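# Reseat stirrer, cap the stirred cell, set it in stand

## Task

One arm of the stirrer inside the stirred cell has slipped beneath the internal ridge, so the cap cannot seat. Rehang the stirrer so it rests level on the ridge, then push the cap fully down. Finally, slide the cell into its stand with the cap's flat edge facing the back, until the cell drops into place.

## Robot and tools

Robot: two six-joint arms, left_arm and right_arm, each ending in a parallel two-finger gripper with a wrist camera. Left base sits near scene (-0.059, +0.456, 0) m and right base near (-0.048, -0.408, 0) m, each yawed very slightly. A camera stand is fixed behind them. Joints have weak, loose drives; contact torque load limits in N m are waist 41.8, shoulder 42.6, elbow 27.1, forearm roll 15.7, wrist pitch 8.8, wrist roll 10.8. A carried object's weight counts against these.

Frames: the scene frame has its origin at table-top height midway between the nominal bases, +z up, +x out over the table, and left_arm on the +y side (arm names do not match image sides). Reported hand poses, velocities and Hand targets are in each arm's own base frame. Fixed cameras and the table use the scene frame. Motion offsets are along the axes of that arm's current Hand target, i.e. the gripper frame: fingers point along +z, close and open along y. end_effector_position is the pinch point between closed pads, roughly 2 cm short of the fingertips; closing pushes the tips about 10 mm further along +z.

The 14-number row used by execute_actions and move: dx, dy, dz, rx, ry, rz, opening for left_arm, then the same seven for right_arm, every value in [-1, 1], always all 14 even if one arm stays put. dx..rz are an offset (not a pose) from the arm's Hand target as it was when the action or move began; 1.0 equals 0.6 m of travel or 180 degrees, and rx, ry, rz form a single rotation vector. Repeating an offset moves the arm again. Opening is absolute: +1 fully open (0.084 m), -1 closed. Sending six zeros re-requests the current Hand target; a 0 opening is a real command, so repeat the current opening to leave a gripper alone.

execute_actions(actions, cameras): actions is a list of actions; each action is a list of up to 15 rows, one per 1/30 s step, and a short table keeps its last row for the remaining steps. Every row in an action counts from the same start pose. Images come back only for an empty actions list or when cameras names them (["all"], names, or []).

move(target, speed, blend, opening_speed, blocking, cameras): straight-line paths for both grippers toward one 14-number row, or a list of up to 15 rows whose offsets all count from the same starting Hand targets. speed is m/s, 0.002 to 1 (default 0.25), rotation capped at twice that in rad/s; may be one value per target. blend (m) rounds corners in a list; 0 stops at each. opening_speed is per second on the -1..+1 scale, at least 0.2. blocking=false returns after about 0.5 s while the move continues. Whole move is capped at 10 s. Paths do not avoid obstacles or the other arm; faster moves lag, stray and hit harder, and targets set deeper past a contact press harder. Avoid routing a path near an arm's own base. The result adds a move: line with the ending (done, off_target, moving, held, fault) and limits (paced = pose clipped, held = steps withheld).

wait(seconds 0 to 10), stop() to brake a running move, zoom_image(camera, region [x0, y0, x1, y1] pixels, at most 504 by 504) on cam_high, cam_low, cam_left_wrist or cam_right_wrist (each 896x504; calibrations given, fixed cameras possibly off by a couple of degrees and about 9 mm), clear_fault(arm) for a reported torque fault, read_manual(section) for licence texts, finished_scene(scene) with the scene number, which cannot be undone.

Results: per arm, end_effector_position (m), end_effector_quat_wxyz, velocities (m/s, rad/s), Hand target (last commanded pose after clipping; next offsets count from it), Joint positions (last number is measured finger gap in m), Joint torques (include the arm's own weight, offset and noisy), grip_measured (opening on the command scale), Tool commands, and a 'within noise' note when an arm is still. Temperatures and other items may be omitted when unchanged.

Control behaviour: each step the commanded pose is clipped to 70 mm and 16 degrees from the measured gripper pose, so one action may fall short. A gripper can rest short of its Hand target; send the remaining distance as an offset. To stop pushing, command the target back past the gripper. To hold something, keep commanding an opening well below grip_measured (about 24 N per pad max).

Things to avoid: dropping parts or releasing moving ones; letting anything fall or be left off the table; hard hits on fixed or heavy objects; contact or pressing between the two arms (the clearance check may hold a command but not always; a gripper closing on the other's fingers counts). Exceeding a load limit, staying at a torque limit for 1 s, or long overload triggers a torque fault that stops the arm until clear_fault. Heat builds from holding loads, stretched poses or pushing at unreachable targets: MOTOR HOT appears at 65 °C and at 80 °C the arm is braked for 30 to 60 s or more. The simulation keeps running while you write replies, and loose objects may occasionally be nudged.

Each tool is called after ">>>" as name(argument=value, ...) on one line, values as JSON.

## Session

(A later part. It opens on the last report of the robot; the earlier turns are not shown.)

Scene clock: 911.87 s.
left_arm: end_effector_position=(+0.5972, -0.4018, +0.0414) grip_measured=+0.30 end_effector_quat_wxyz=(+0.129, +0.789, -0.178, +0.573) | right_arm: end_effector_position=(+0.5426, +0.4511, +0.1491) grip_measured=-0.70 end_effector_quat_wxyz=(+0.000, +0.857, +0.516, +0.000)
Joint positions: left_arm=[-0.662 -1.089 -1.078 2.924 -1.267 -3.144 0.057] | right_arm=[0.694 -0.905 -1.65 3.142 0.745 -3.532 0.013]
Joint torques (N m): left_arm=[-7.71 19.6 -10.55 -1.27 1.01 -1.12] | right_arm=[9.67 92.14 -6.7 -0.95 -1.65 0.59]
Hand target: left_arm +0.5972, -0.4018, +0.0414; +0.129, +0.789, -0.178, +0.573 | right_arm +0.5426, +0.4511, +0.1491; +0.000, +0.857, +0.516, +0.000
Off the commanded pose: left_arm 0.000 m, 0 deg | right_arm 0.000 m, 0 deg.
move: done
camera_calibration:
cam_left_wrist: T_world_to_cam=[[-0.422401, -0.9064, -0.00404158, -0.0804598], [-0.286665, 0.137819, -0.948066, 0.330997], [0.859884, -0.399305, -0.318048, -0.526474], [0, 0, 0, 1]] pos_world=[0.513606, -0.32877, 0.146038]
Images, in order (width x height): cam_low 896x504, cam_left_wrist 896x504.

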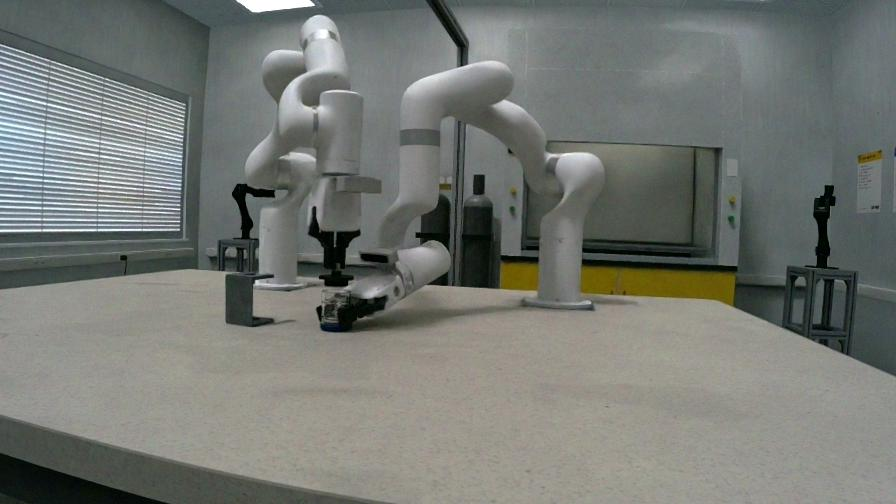

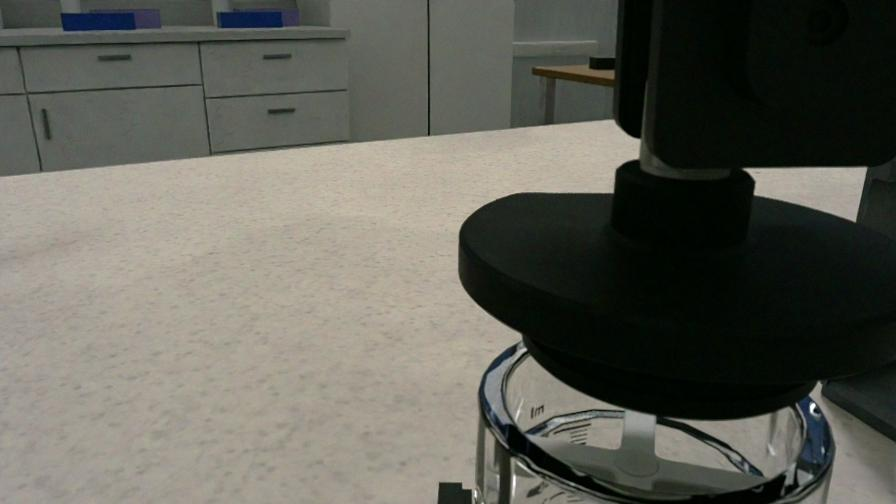

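>>> move(target=[[0,0,0,0,0,0,0,0.0023,0.001,0,0,0,0,-1],[0,0,0,0,0,0,0,0.0023,0.001,0.0167,0,0,0,-1]], speed=0.03, cameras=["cam_left_wrist","cam_low"])

>>> zoom_image(camera="cam_low", region=[300, 260, 380, 340])

Scene clock: 920.20 s.
left_arm: end_effector_position=(+0.5972, -0.4018, +0.0414) grip_measured=+0.30 end_effector_quat_wxyz=(+0.129, +0.789, -0.178, +0.573) | right_arm: end_effector_position=(+0.5438, +0.4521, +0.1391) grip_measured=-0.70 end_effector_quat_wxyz=(+0.000, +0.857, +0.516, +0.000)
Joint positions: left_arm=[-0.662 -1.089 -1.078 2.924 -1.267 -3.144 0.057] | right_arm=[0.694 -0.922 -1.655 3.142 0.733 -3.532 0.013]
Joint torques (N m): left_arm=[-6.81 19.38 -10.32 -1.1 1.06 -1.1] | right_arm=[2.85 33.34 -6.34 -0.88 -1.71 -0.3]
Hand target: left_arm +0.5972, -0.4018, +0.0414; +0.129, +0.789, -0.178, +0.573 | right_arm +0.5438, +0.4520, +0.1391; +0.000, +0.857, +0.516, +0.000
Off the commanded pose: left_arm 0.000 m, 0 deg | right_arm 0.000 m, 0 deg.
move: done
camera_calibration:
cam_left_wrist: T_world_to_cam=[[-0.422401, -0.9064, -0.00404158, -0.0804598], [-0.286665, 0.137819, -0.948066, 0.330997], [0.859884, -0.399305, -0.318048, -0.526474], [0, 0, 0, 1]] pos_world=[0.513606, -0.32877, 0.146038]
Images, in order (width x height): cam_low 896x504, cam_left_wrist 896x504.

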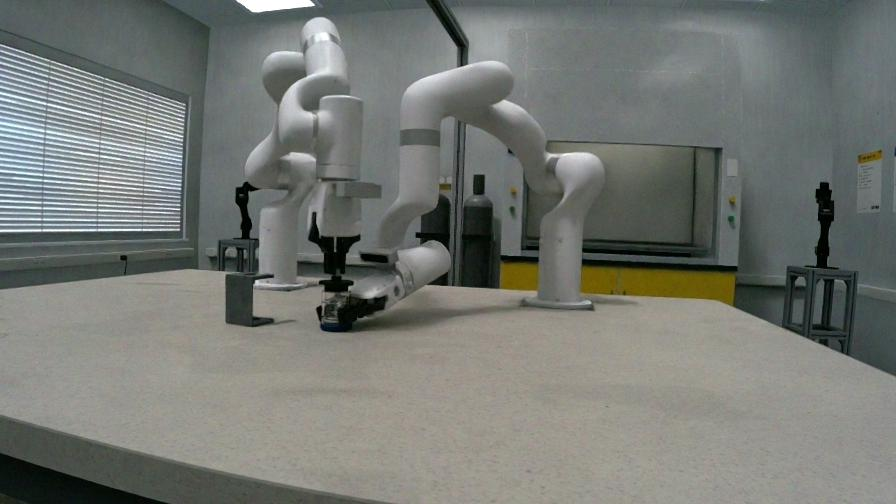

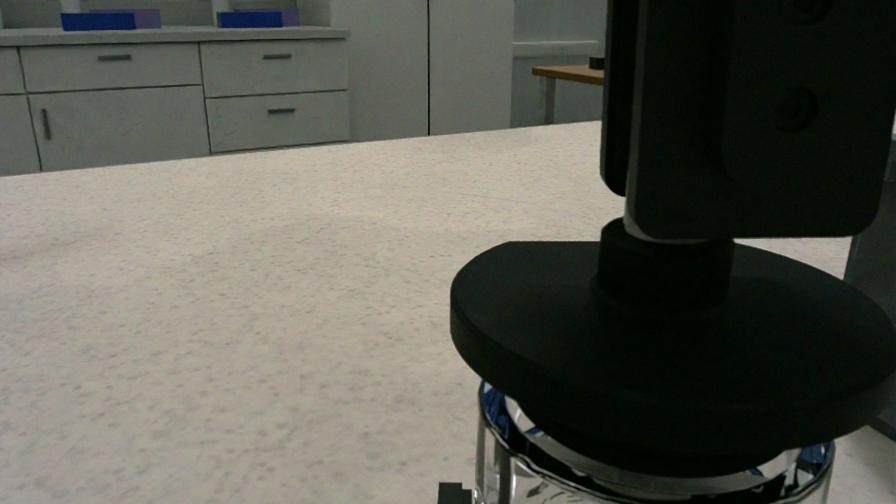

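Scaled by 6.300.

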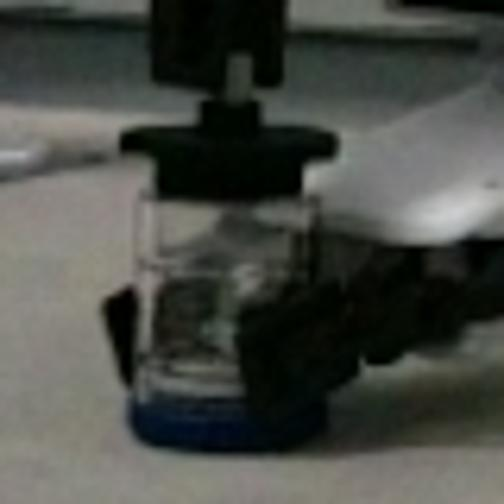

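>>> move(target=[0,0,0,0,0,0,0,0,0,0.0083,0,0,0,-1], speed=0.02, cameras=["cam_left_wrist","cam_low"])

>>> zoom_image(camera="cam_low", region=[300, 260, 380, 340])

Scene clock: 925.63 s.
left_arm: end_effector_position=(+0.5972, -0.4018, +0.0414) grip_measured=+0.30 end_effector_quat_wxyz=(+0.129, +0.789, -0.178, +0.573) | right_arm: end_effector_position=(+0.5438, +0.4520, +0.1341) grip_measured=-0.70 end_effector_quat_wxyz=(+0.000, +0.857, +0.516, +0.000)
Joint positions: left_arm=[-0.662 -1.089 -1.078 2.924 -1.267 -3.144 0.057] | right_arm=[0.694 -0.928 -1.654 3.142 0.726 -3.532 0.013]
Joint torques (N m): left_arm=[-6.67 19.68 -10.8 -1.18 1.06 -1.1] | right_arm=[-8.67 32.6 -6.88 -0.61 -1.63 -0.82]
Hand target: left_arm +0.5972, -0.4018, +0.0414; +0.129, +0.789, -0.178, +0.573 | right_arm +0.5438, +0.4520, +0.1341; +0.000, +0.857, +0.516, +0.000
Off the commanded pose: left_arm 0.000 m, 0 deg | right_arm 0.000 m, 0 deg.
move: done
camera_calibration:
cam_left_wrist: T_world_to_cam=[[-0.422401, -0.9064, -0.00404158, -0.0804598], [-0.286665, 0.137819, -0.948066, 0.330997], [0.859884, -0.399305, -0.318048, -0.526474], [0, 0, 0, 1]] pos_world=[0.513606, -0.32877, 0.146038]
Images, in order (width x height): cam_low 896x504, cam_left_wrist 896x504.

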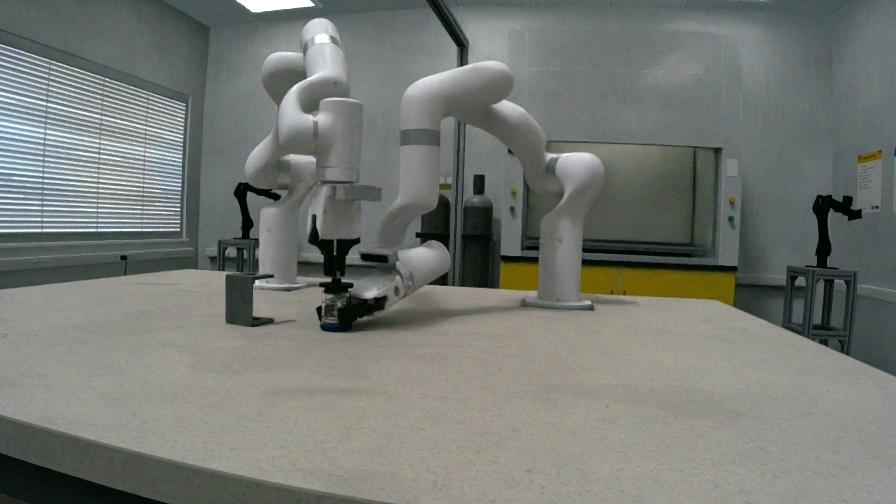

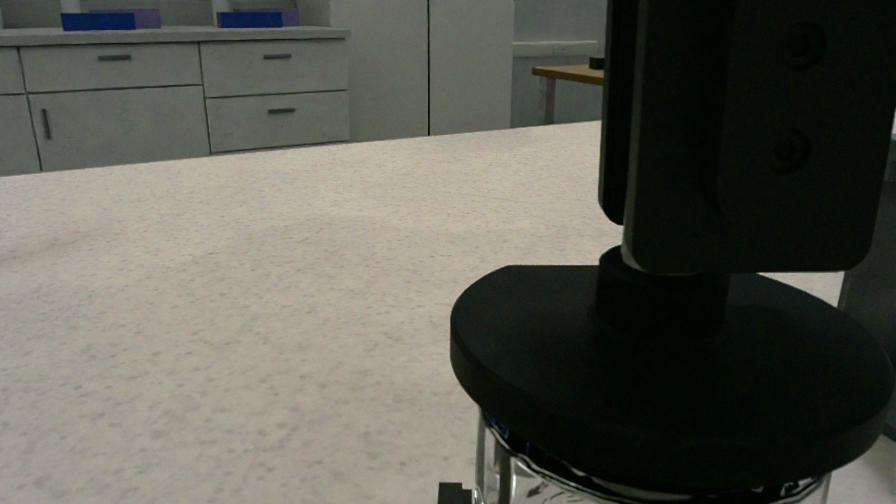

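Scaled by 6.300.

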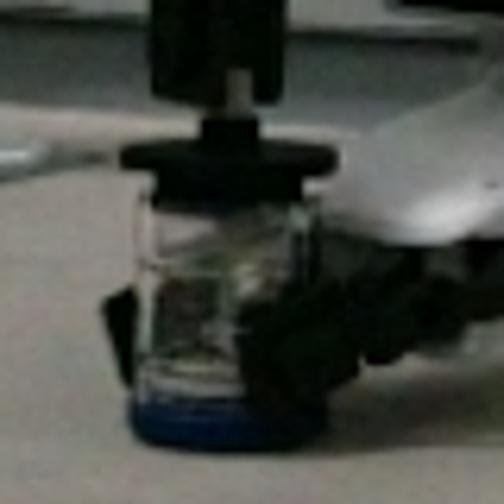

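>>> move(target=[0,0,0,0,0,0,0,0,0,0.0092,0,0,0,-1], speed=0.02, cameras=["cam_left_wrist","cam_low"])

>>> zoom_image(camera="cam_low", region=[300, 260, 380, 340])

Scene clock: 929.43 s.
left_arm: end_effector_position=(+0.5972, -0.4018, +0.0414) grip_measured=+0.30 end_effector_quat_wxyz=(+0.129, +0.789, -0.178, +0.573) | right_arm: end_effector_position=(+0.5438, +0.4520, +0.1286) grip_measured=-0.70 end_effector_quat_wxyz=(+0.000, +0.857, +0.516, +0.000)
Joint positions: left_arm=[-0.662 -1.089 -1.078 2.924 -1.267 -3.144 0.057] | right_arm=[0.694 -0.936 -1.654 3.142 0.718 -3.532 0.013]
Joint torques (N m): left_arm=[-5.51 19.83 -10.32 -1.07 1.08 -1.05] | right_arm=[-10.34 28.61 -4.48 -0.48 -1.85 -0.72]
Hand target: left_arm +0.5972, -0.4018, +0.0414; +0.129, +0.789, -0.178, +0.573 | right_arm +0.5438, +0.4520, +0.1286; +0.000, +0.857, +0.516, +0.000
Off the commanded pose: left_arm 0.000 m, 0 deg | right_arm 0.000 m, 0 deg.
move: done
camera_calibration:
cam_left_wrist: T_world_to_cam=[[-0.422401, -0.9064, -0.00404158, -0.0804598], [-0.286665, 0.137819, -0.948066, 0.330997], [0.859884, -0.399305, -0.318048, -0.526474], [0, 0, 0, 1]] pos_world=[0.513606, -0.32877, 0.146038]
Images, in order (width x height): cam_low 896x504, cam_left_wrist 896x504.

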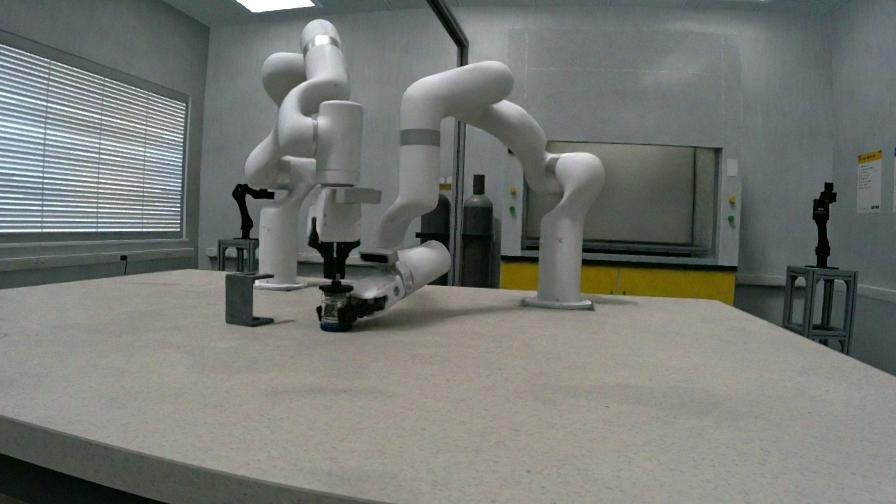

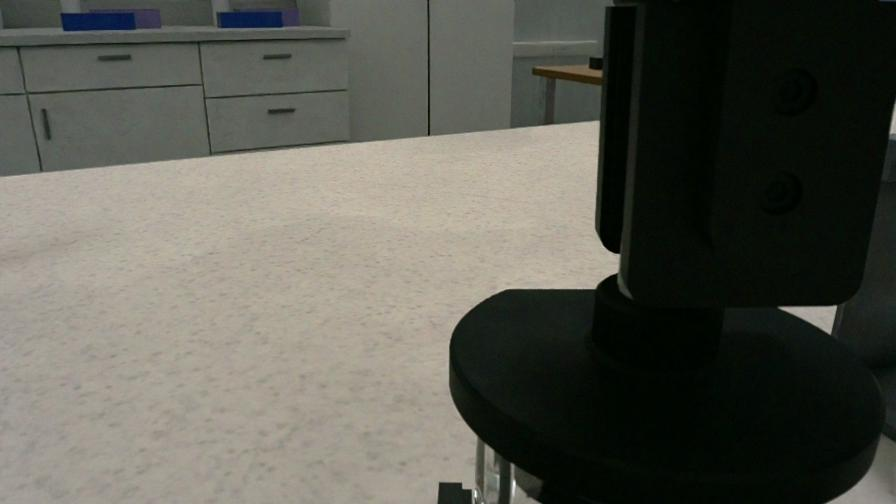

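Scaled by 6.300.

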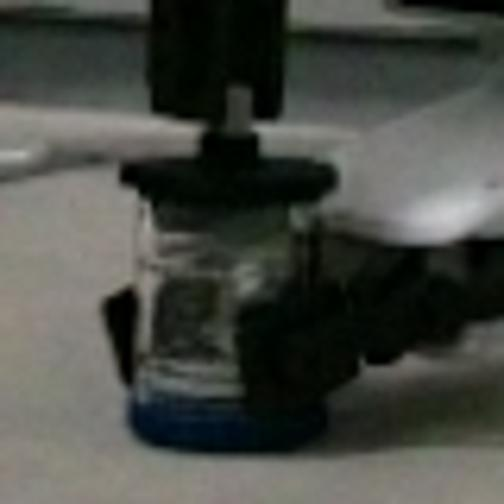

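Seems near seated. Press slightly more.

>>> move(target=[0,0,0,0,0,0,0,0,0,0.0067,0,0,0,-1], speed=0.02)

Scene clock: 931.40 s.
left_arm: end_effector_position=(+0.5972, -0.4018, +0.0414) grip_measured=+0.30 end_effector_quat_wxyz=(+0.129, +0.789, -0.178, +0.573) | right_arm: end_effector_position=(+0.5439, +0.4521, +0.1251) grip_measured=-0.70 end_effector_quat_wxyz=(+0.000, +0.857, +0.516, +0.000)
Joint positions: left_arm=[-0.662 -1.089 -1.078 2.924 -1.267 -3.144 0.057] | right_arm=[0.694 -0.941 -1.654 3.142 0.712 -3.532 0.013]
Joint torques (N m): left_arm=[-5.71 20.03 -10.82 -1.24 1.03 -1.07] | right_arm=[-9.93 21.95 -2.9 -0.57 -2.9 -0.73]
Hand target: left_arm +0.5972, -0.4018, +0.0414; +0.129, +0.789, -0.178, +0.573 | right_arm +0.5438, +0.4520, +0.1245; +0.000, +0.857, +0.516, +0.000
Off the commanded pose: left_arm 0.000 m, 0 deg | right_arm 0.001 m, 0 deg.
move: done

>>> move(target=[0,0,0,0,0,0,0,0,0,0.0058,0,0,0,-1], speed=0.02, cameras=["cam_left_wrist","cam_low"])

>>> zoom_image(camera="cam_low", region=[300, 260, 380, 340])

Scene clock: 938.13 s.
left_arm: end_effector_position=(+0.5972, -0.4018, +0.0414) grip_measured=+0.30 end_effector_quat_wxyz=(+0.129, +0.789, -0.178, +0.573) | right_arm: end_effector_position=(+0.5441, +0.4523, +0.1223) grip_measured=-0.70 end_effector_quat_wxyz=(+0.000, +0.857, +0.516, +0.001)
Joint positions: left_arm=[-0.662 -1.089 -1.078 2.924 -1.267 -3.144 0.057] | right_arm=[0.694 -0.945 -1.653 3.142 0.707 -3.532 0.013]
Joint torques (N m): left_arm=[-6.29 19.65 -10.64 -1.51 0.71 -1.1] | right_arm=[-9.73 8.25 -0.14 -0.81 -4.72 -0.62]
Hand target: left_arm +0.5972, -0.4018, +0.0414; +0.129, +0.789, -0.178, +0.573 | right_arm +0.5438, +0.4520, +0.1211; +0.000, +0.857, +0.516, +0.000
Off the commanded pose: left_arm 0.000 m, 0 deg | right_arm 0.001 m, 0 deg.
move: done
camera_calibration:
cam_left_wrist: T_world_to_cam=[[-0.422401, -0.9064, -0.00404158, -0.0804598], [-0.286665, 0.137819, -0.948066, 0.330997], [0.859884, -0.399305, -0.318048, -0.526474], [0, 0, 0, 1]] pos_world=[0.513606, -0.32877, 0.146038]
Images, in order (width x height): cam_low 896x504, cam_left_wrist 896x504.

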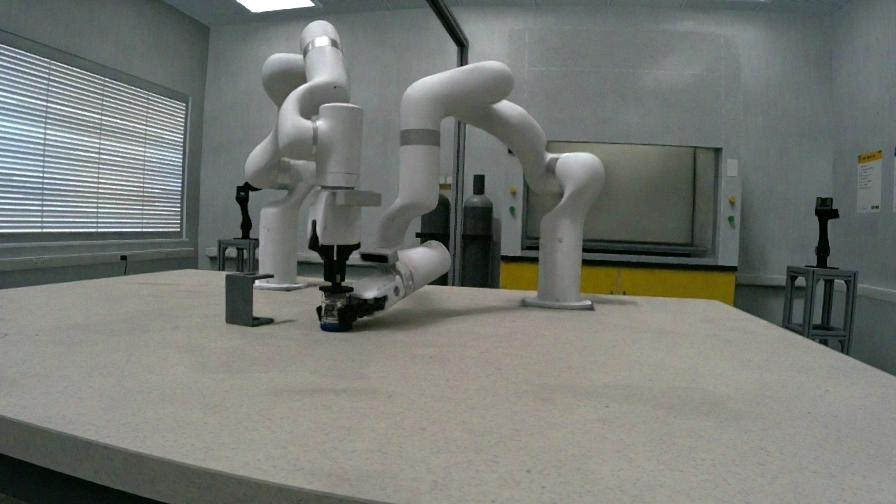

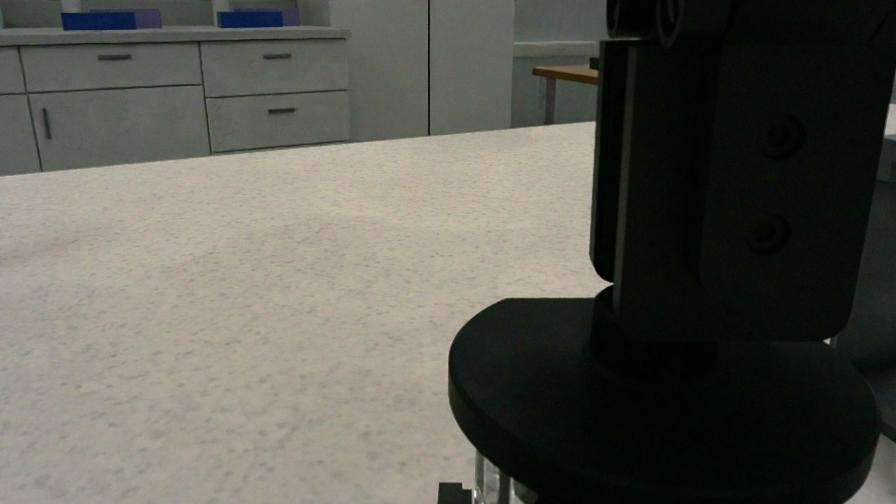

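Scaled by 6.300.

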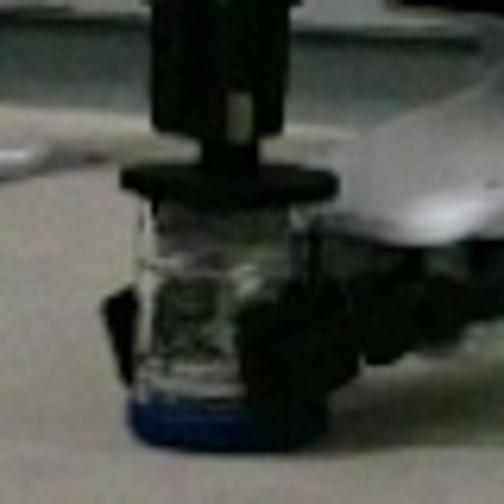

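>>> move(target=[[0,0,0,0,0,0,0,0,0,-0.004,0,0,0,-0.4],[0,0,0,0,0,0,0,0,0,-0.3,0,0,0,-0.4],[0,0,0,0,0,0,0,-0.1,0.05,-0.3,0,0,0.111,-0.4]], speed=[0.05,0.15,0.2], cameras=["cam_right_wrist","cam_left_wrist"])

Scene clock: 945.30 s.
left_arm: end_effector_position=(+0.5972, -0.4018, +0.0414) grip_measured=+0.30 end_effector_quat_wxyz=(+0.129, +0.789, -0.178, +0.573) | right_arm: end_effector_position=(+0.5422, +0.3850, +0.3011) grip_measured=-0.42 end_effector_quat_wxyz=(+0.000, +0.933, +0.359, +0.000)
Joint positions: left_arm=[-0.662 -1.089 -1.078 2.924 -1.267 -3.144 0.057] | right_arm=[0.617 -0.64 -1.577 3.142 0.937 -3.259 0.026]
Joint torques (N m): left_arm=[-5.82 18.84 -11.16 -0.79 0.12 1.06] | right_arm=[-9.71 81.67 -8.07 -2.78 -1.65 1.28]
Hand target: left_arm +0.5972, -0.4018, +0.0414; +0.129, +0.789, -0.178, +0.573 | right_arm +0.5422, +0.3850, +0.3011; +0.000, +0.933, +0.359, +0.000
Off the commanded pose: left_arm 0.000 m, 0 deg | right_arm 0.000 m, 0 deg.
move: done
camera_calibration:
cam_left_wrist: T_world_to_cam=[[-0.422401, -0.9064, -0.00404158, -0.0804598], [-0.286665, 0.137819, -0.948066, 0.330997], [0.859884, -0.399305, -0.318048, -0.526474], [0, 0, 0, 1]] pos_world=[0.513606, -0.32877, 0.146038]
cam_right_wrist: T_world_to_cam=[[0.678451, -0.734631, 0.00471127, -0.0565551], [-0.734481, -0.678421, -0.0167964, 0.733267], [0.0155354, 0.00793521, -0.999848, 0.421235], [0, 0, 0, 1]] pos_world=[0.570397, 0.452574, 0.433754]
Images, in order (width x height): cam_left_wrist 896x504, cam_right_wrist 896x504.

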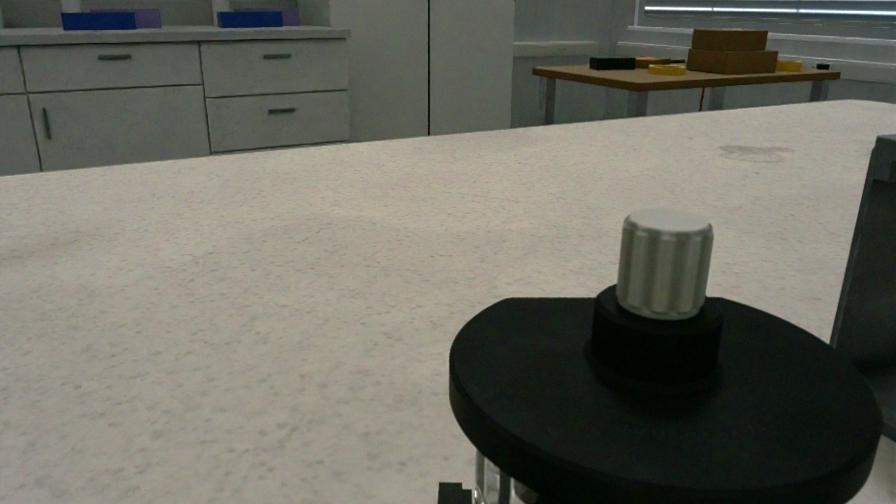

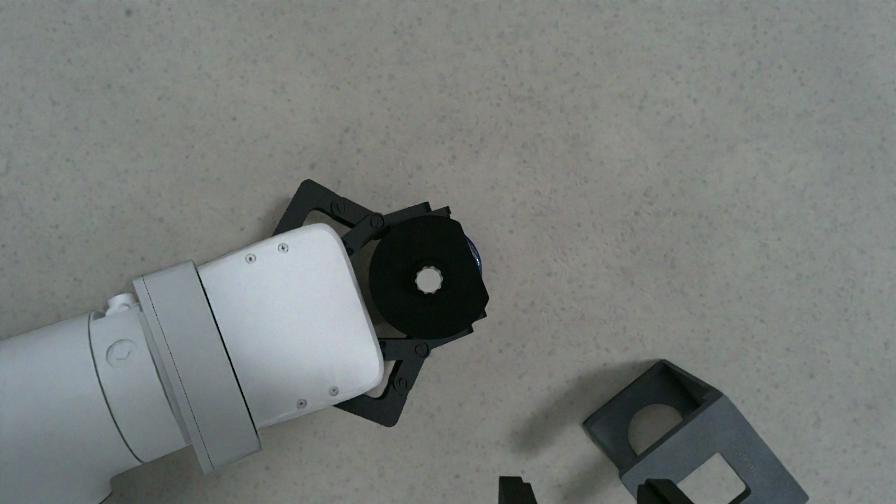

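>>> move(target=[[0,0,0,0,0,0,0,-0.3768,0.15,0.1,-0.058,0.3858,0.0828,-0.4],[0,0,0,0,0,0,0,-0.3768,0.15,0.4323,-0.058,0.3858,0.0828,-0.4]], cameras=["cam_right_wrist"])

Scene clock: 976.73 s.
left_arm: end_effector_position=(+0.5972, -0.4018, +0.0414) grip_measured=+0.30 end_effector_quat_wxyz=(+0.129, +0.789, -0.178, +0.573) | right_arm: end_effector_position=(+0.4349, +0.1665, +0.0418) grip_measured=-0.42 end_effector_quat_wxyz=(-0.124, +0.800, +0.178, +0.560)
Joint positions: left_arm=[-0.662 -1.089 -1.078 2.924 -1.267 -3.144 0.057] | right_arm=[0.297 -1.024 -0.471 3.008 -1.769 -3.217 0.026]
Joint torques (N m): left_arm=[-6.33 18.73 -11.08 -1.05 -0.56 1.45] | right_arm=[9.92 16.58 -10.01 -0.88 -3.44 -1.16]
Hand target: left_arm +0.5972, -0.4018, +0.0414; +0.129, +0.789, -0.178, +0.573 | right_arm +0.4349, +0.1666, +0.0417; -0.124, +0.800, +0.178, +0.560
Off the commanded pose: left_arm 0.000 m, 0 deg | right_arm 0.000 m, 0 deg.
move: done
camera_calibration:
cam_right_wrist: T_world_to_cam=[[0.422303, -0.90638, 0.0116522, -0.0033348], [-0.291083, -0.147773, -0.945216, 0.259389], [0.858447, 0.395776, -0.326237, -0.293997], [0, 0, 0, 1]] pos_world=[0.329293, 0.151665, 0.149305]
Images, in order (width x height): cam_right_wrist 896x504.

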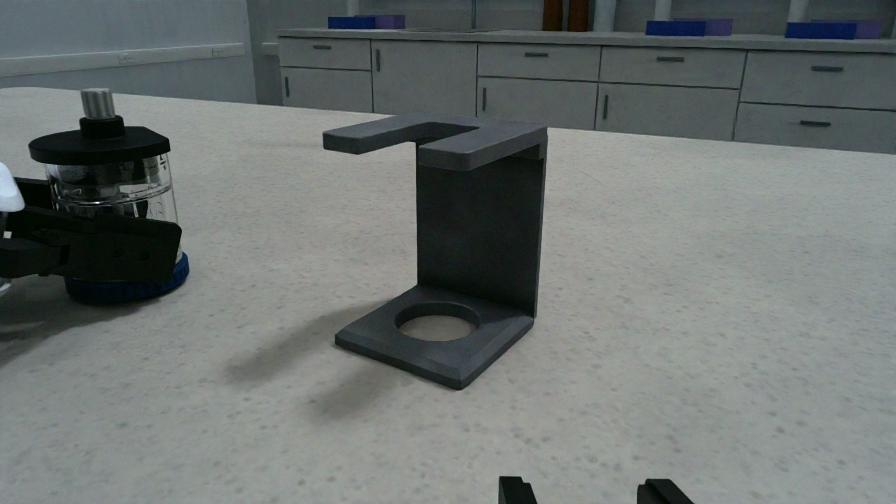

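>>> zoom_image(camera="cam_right_wrist", region=[310, 90, 570, 400])

>>> zoom_image(camera="cam_right_wrist", region=[0, 70, 240, 330])

Scaled by 1.626.

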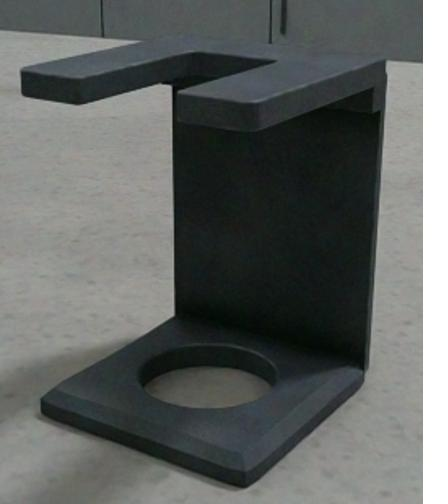

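Scaled by 1.938.

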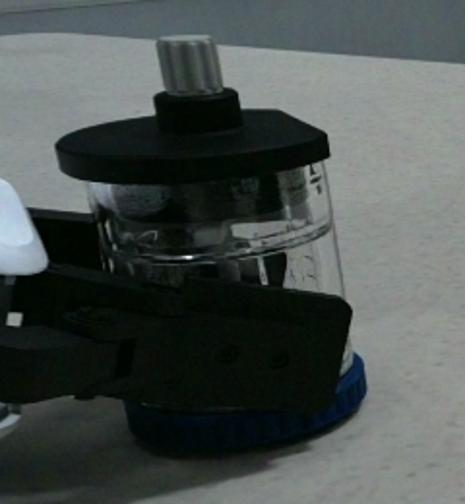

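>>> move(target=[[0.04,0,-0.013,0,0,0,0.0,-0.0193,0.1208,-0.053,0,0,0,-0.4],[0.0518,0.307,-0.0022,0.103,0,-0.0335,0.0,-0.0193,0.1208,-0.053,0,0,0,-0.4]], speed=0.08, cameras=["all"])

Scene clock: 1013.30 s.
left_arm: end_effector_position=(+0.5256, -0.5718, +0.0713) grip_measured=+0.30 end_effector_quat_wxyz=(+0.030, +0.808, -0.042, +0.587) | right_arm: end_effector_position=(+0.4349, +0.0866, +0.0417) grip_measured=-0.42 end_effector_quat_wxyz=(-0.124, +0.800, +0.178, +0.560)
Joint positions: left_arm=[-1.078 -1.174 -1.455 2.069 -1.11 -2.883 0.057] | right_arm=[-0.047 -1.032 -0.453 2.682 -1.741 -3.403 0.026]
Joint torques (N m): left_arm=[-6.88 23.71 -27.47 -2.14 0.03 1.46] | right_arm=[-9.7 59.96 -9.46 -2.05 0.83 -1.14]
Hand target: left_arm +0.5256, -0.5718, +0.0713; +0.030, +0.808, -0.042, +0.587 | right_arm +0.4349, +0.0866, +0.0417; -0.124, +0.800, +0.178, +0.560
Off the commanded pose: left_arm 0.000 m, 0 deg | right_arm 0.000 m, 0 deg.
move: done
camera_calibration:
cam_left_wrist: T_world_to_cam=[[-0.0957941, -0.995393, -0.00405994, -0.487149], [-0.316135, 0.0342911, -0.948094, 0.31853], [0.943865, -0.0895383, -0.317964, -0.390235], [0, 0, 0, 1]] pos_world=[0.422362, -0.530769, 0.175938]
cam_right_wrist: T_world_to_cam=[[0.42238, -0.906344, 0.011622, -0.0757783], [-0.29107, -0.147767, -0.945221, 0.247578], [0.858413, 0.39586, -0.326224, -0.262372], [0, 0, 0, 1]] pos_world=[0.329293, 0.071765, 0.149305]

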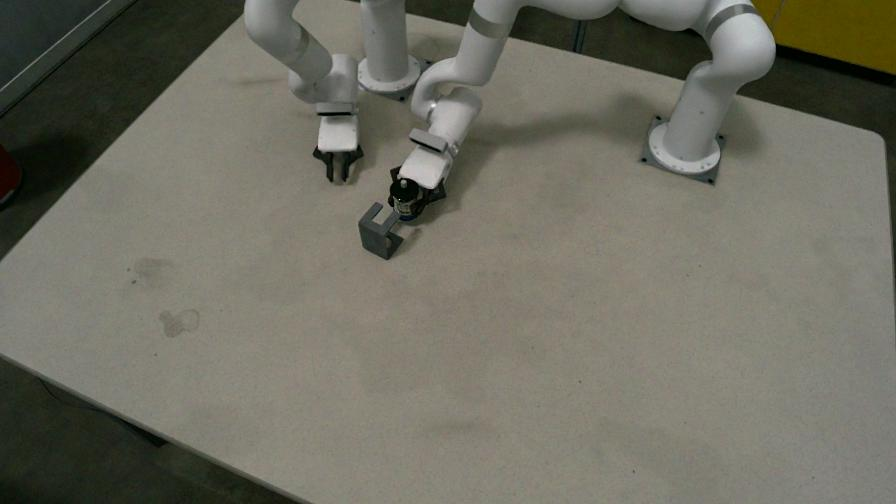

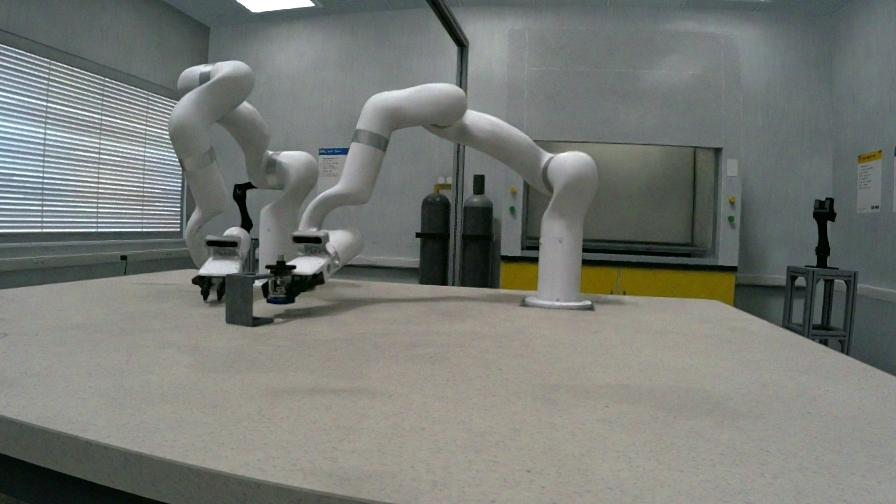

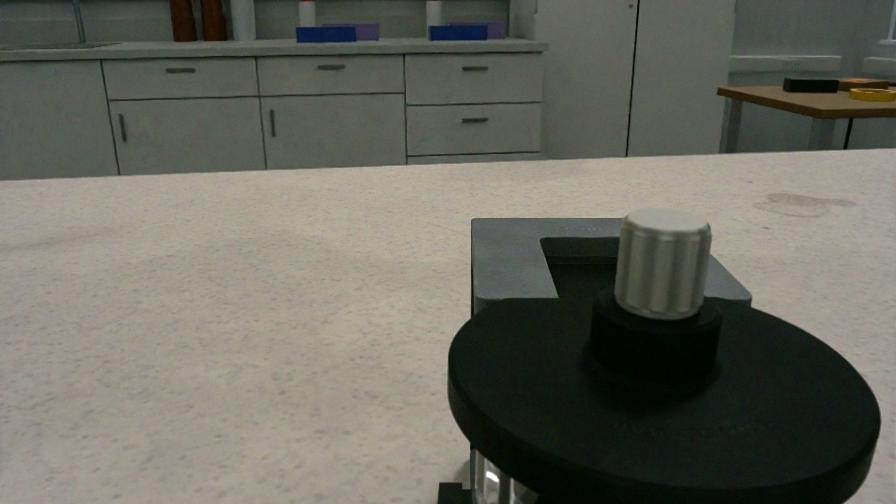

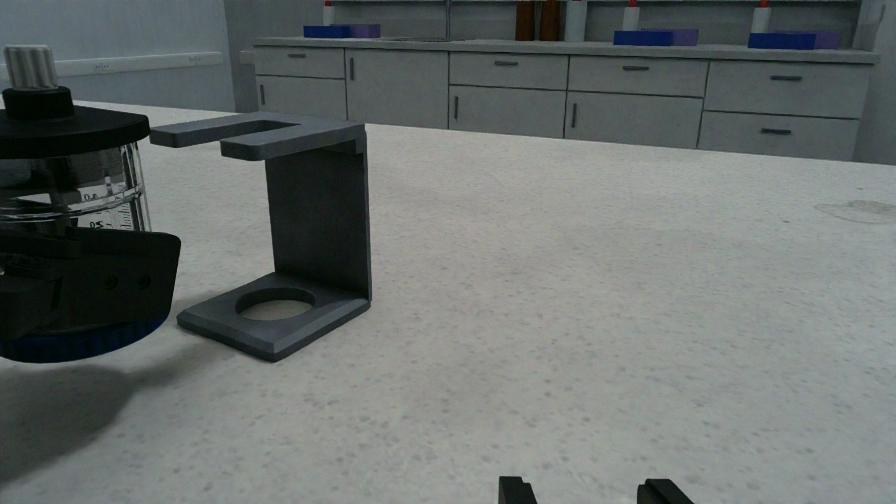

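>>> move(target=[[0,0.0142,0,-0.0069,0,0.0022,0.0,0,0,0,0,0,0,-0.4],[-0.0341,0.0142,0.0111,-0.0069,0,0.0022,0.0,0,0,0,0,0,0,-0.4]], speed=0.06, cameras=["cam_left_wrist","cam_right_wrist"])

>>> zoom_image(camera="cam_right_wrist", region=[0, 80, 400, 400])

Scene clock: 1036.20 s.
left_arm: end_effector_position=(+0.5247, -0.5803, +0.0498) grip_measured=+0.30 end_effector_quat_wxyz=(+0.037, +0.807, -0.051, +0.587) | right_arm: end_effector_position=(+0.4349, +0.0866, +0.0417) grip_measured=-0.42 end_effector_quat_wxyz=(-0.124, +0.800, +0.178, +0.560)
Joint positions: left_arm=[-1.081 -1.225 -1.493 2.095 -1.111 -2.897 0.057] | right_arm=[-0.047 -1.032 -0.453 2.682 -1.741 -3.403 0.026]
Joint torques (N m): left_arm=[-7.6 24.17 -27.01 3.22 -4.43 -1.41] | right_arm=[-9.47 60.89 -9.33 -1.57 0.84 -1.15]
Hand target: left_arm +0.5247, -0.5802, +0.0498; +0.037, +0.807, -0.051, +0.587 | right_arm +0.4349, +0.0866, +0.0417; -0.124, +0.800, +0.178, +0.560
Off the commanded pose: left_arm 0.000 m, 0 deg | right_arm 0.000 m, 0 deg.
move: done
camera_calibration:
cam_left_wrist: T_world_to_cam=[[-0.118388, -0.99296, -0.0038825, -0.482527], [-0.315288, 0.0412981, -0.948097, 0.301779], [0.941582, -0.111019, -0.317958, -0.408242], [0, 0, 0, 1]] pos_world=[0.422416, -0.536915, 0.154438]
cam_right_wrist: T_world_to_cam=[[0.42238, -0.906344, 0.011622, -0.0757783], [-0.29107, -0.147767, -0.945221, 0.247578], [0.858413, 0.39586, -0.326224, -0.262372], [0, 0, 0, 1]] pos_world=[0.329293, 0.071765, 0.149305]
Images, in order (width x height): cam_left_wrist 896x504, cam_right_wrist 896x504.

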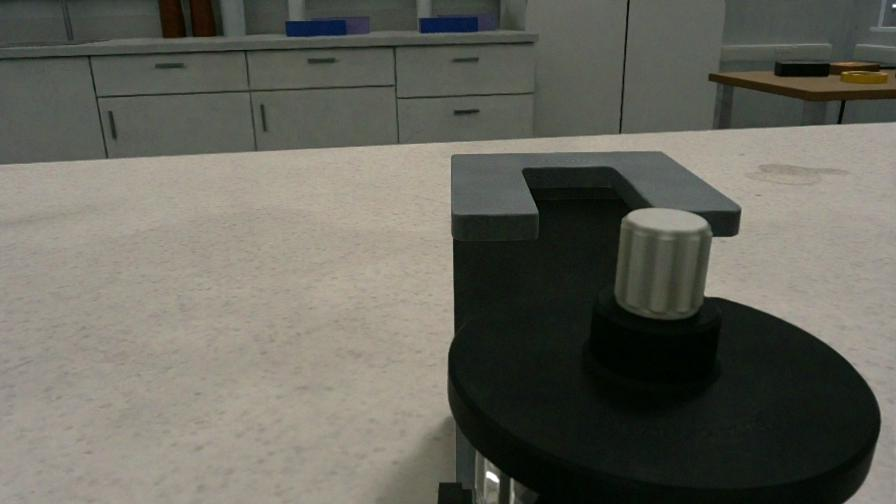

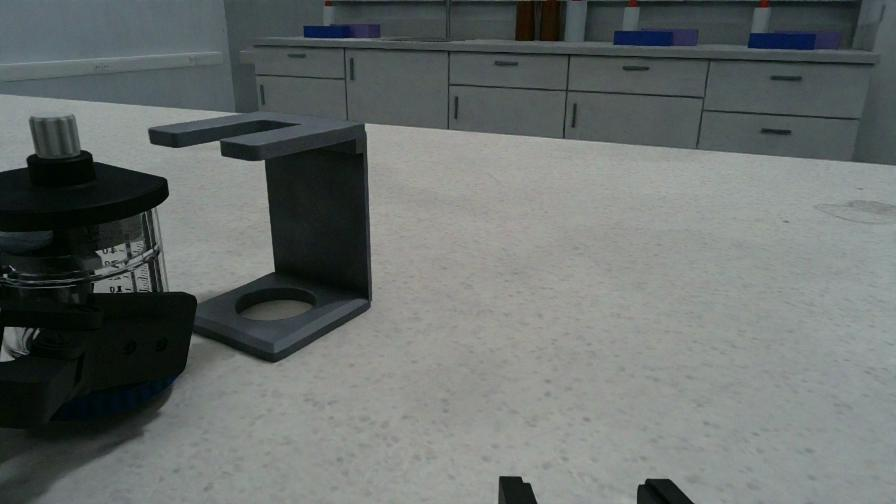

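Scaled by 1.260.

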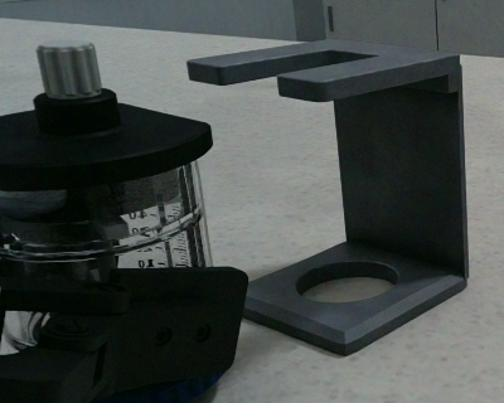

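>>> execute_actions(actions=[], cameras=["cam_left_wrist","cam_right_wrist"])

Scene clock: 1050.70 s.
left_arm: end_effector_position=(+0.5247, -0.5803, +0.0498) grip_measured=+0.30 end_effector_quat_wxyz=(+0.037, +0.807, -0.051, +0.587) | right_arm: end_effector_position=(+0.4349, +0.0866, +0.0417) grip_measured=-0.42 end_effector_quat_wxyz=(-0.124, +0.800, +0.178, +0.560)
Joint positions: left_arm=[-1.081 -1.225 -1.493 2.095 -1.111 -2.897 0.057] | right_arm=[-0.047 -1.032 -0.453 2.682 -1.741 -3.403 0.026]
Joint velocities: within noise
Joint torques (N m): left_arm=[6.59 24.2 -26.43 3.03 -4.38 -1.47] | right_arm=[-8.86 60.74 -9.26 -2.15 0.65 -1.15]
Motor temperatures (°C): left_arm=[29 33 34 34 35 36] | right_arm=[33 29 32 32 37 32]
Hand target: left_arm +0.5247, -0.5802, +0.0498; +0.037, +0.807, -0.051, +0.587 | right_arm +0.4349, +0.0866, +0.0417; -0.124, +0.800, +0.178, +0.560
Tool commands: left_gripper/opening=+0.0 right_gripper/opening=-0.4
Off the commanded pose: left_arm 0.000 m, 0 deg | right_arm 0.000 m, 0 deg.
camera_calibration:
cam_left_wrist: T_world_to_cam=[[-0.118388, -0.99296, -0.0038825, -0.482527], [-0.315288, 0.0412981, -0.948097, 0.301779], [0.941582, -0.111019, -0.317958, -0.408242], [0, 0, 0, 1]] pos_world=[0.422416, -0.536915, 0.154438]
cam_right_wrist: T_world_to_cam=[[0.42238, -0.906344, 0.011622, -0.0757783], [-0.29107, -0.147767, -0.945221, 0.247578], [0.858413, 0.39586, -0.326224, -0.262372], [0, 0, 0, 1]] pos_world=[0.329293, 0.071765, 0.149305]
Images, in order (width x height): cam_left_wrist 896x504, cam_right_wrist 896x504.

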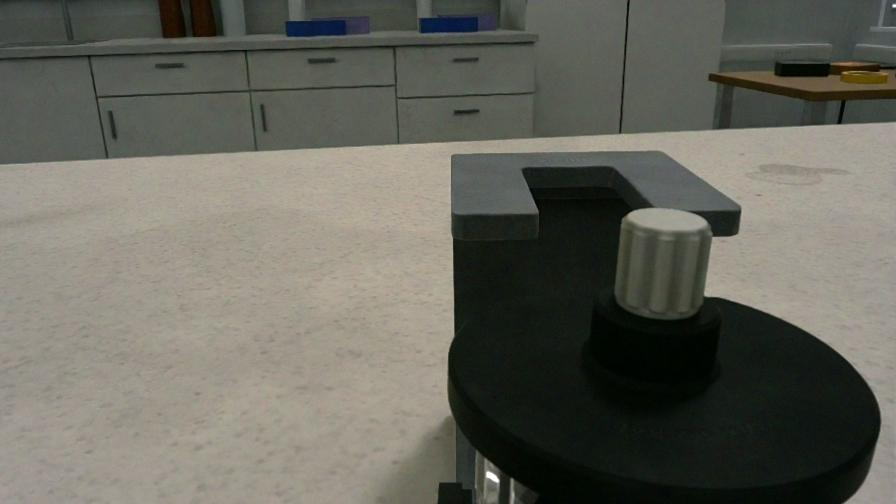

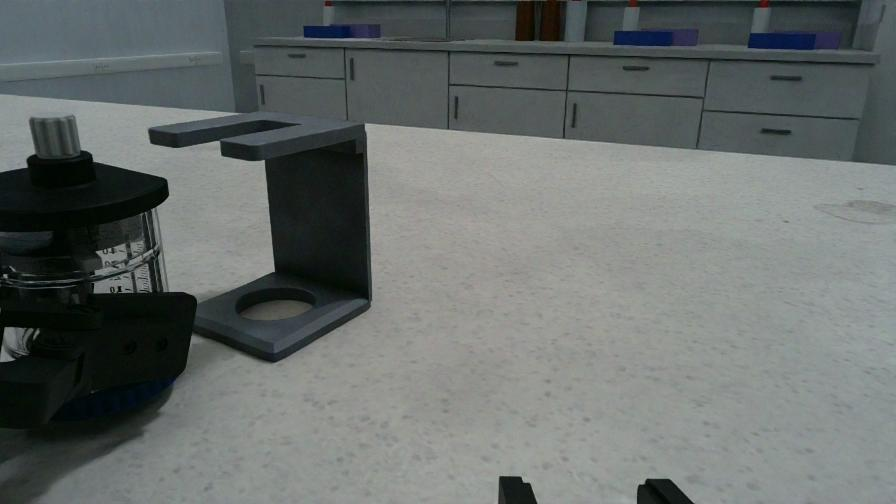

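>>> move(target=[0.0205,0.0035,0.0634,0,0,0,0,0,0,0,0,0,0,-0.4], speed=0.05, cameras=["cam_left_wrist","cam_right_wrist"])

Scene clock: 1069.23 s.
left_arm: end_effector_position=(+0.5641, -0.5874, +0.0497) grip_measured=+0.30 end_effector_quat_wxyz=(+0.037, +0.807, -0.051, +0.587) | right_arm: end_effector_position=(+0.4349, +0.0866, +0.0417) grip_measured=-0.42 end_effector_quat_wxyz=(-0.124, +0.800, +0.178, +0.560)
Joint positions: left_arm=[-1.032 -1.266 -1.59 2.12 -1.07 -2.851 0.057] | right_arm=[-0.047 -1.032 -0.453 2.682 -1.741 -3.403 0.026]
Joint torques (N m): left_arm=[11.52 25.06 -28.97 3.43 0.27 1.56] | right_arm=[-9.92 60.44 -9.34 -1.54 0.81 -1.14]
Hand target: left_arm +0.5641, -0.5874, +0.0497; +0.037, +0.807, -0.051, +0.587 | right_arm +0.4349, +0.0866, +0.0417; -0.124, +0.800, +0.178, +0.560
Off the commanded pose: left_arm 0.000 m, 0 deg | right_arm 0.000 m, 0 deg.
move: done
camera_calibration:
cam_left_wrist: T_world_to_cam=[[-0.118388, -0.99296, -0.0038825, -0.484912], [-0.315288, 0.0412981, -0.948097, 0.3144], [0.941582, -0.111019, -0.317958, -0.446161], [0, 0, 0, 1]] pos_world=[0.461816, -0.544015, 0.154338]
cam_right_wrist: T_world_to_cam=[[0.42238, -0.906344, 0.011622, -0.0757783], [-0.29107, -0.147767, -0.945221, 0.247578], [0.858413, 0.39586, -0.326224, -0.262372], [0, 0, 0, 1]] pos_world=[0.329293, 0.071765, 0.149305]
Images, in order (width x height): cam_left_wrist 896x504, cam_right_wrist 896x504.

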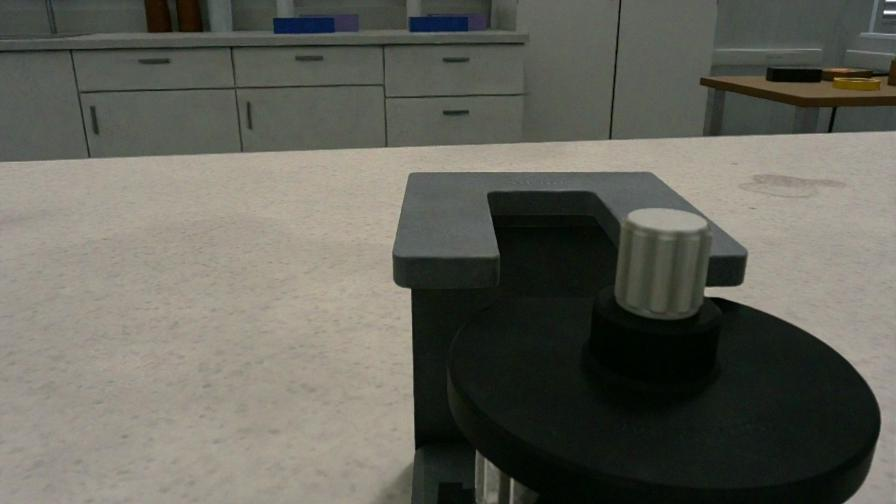

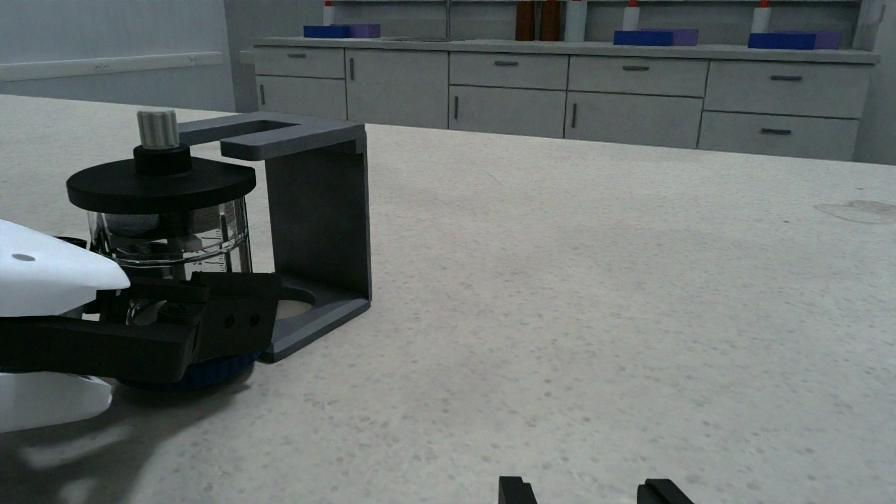

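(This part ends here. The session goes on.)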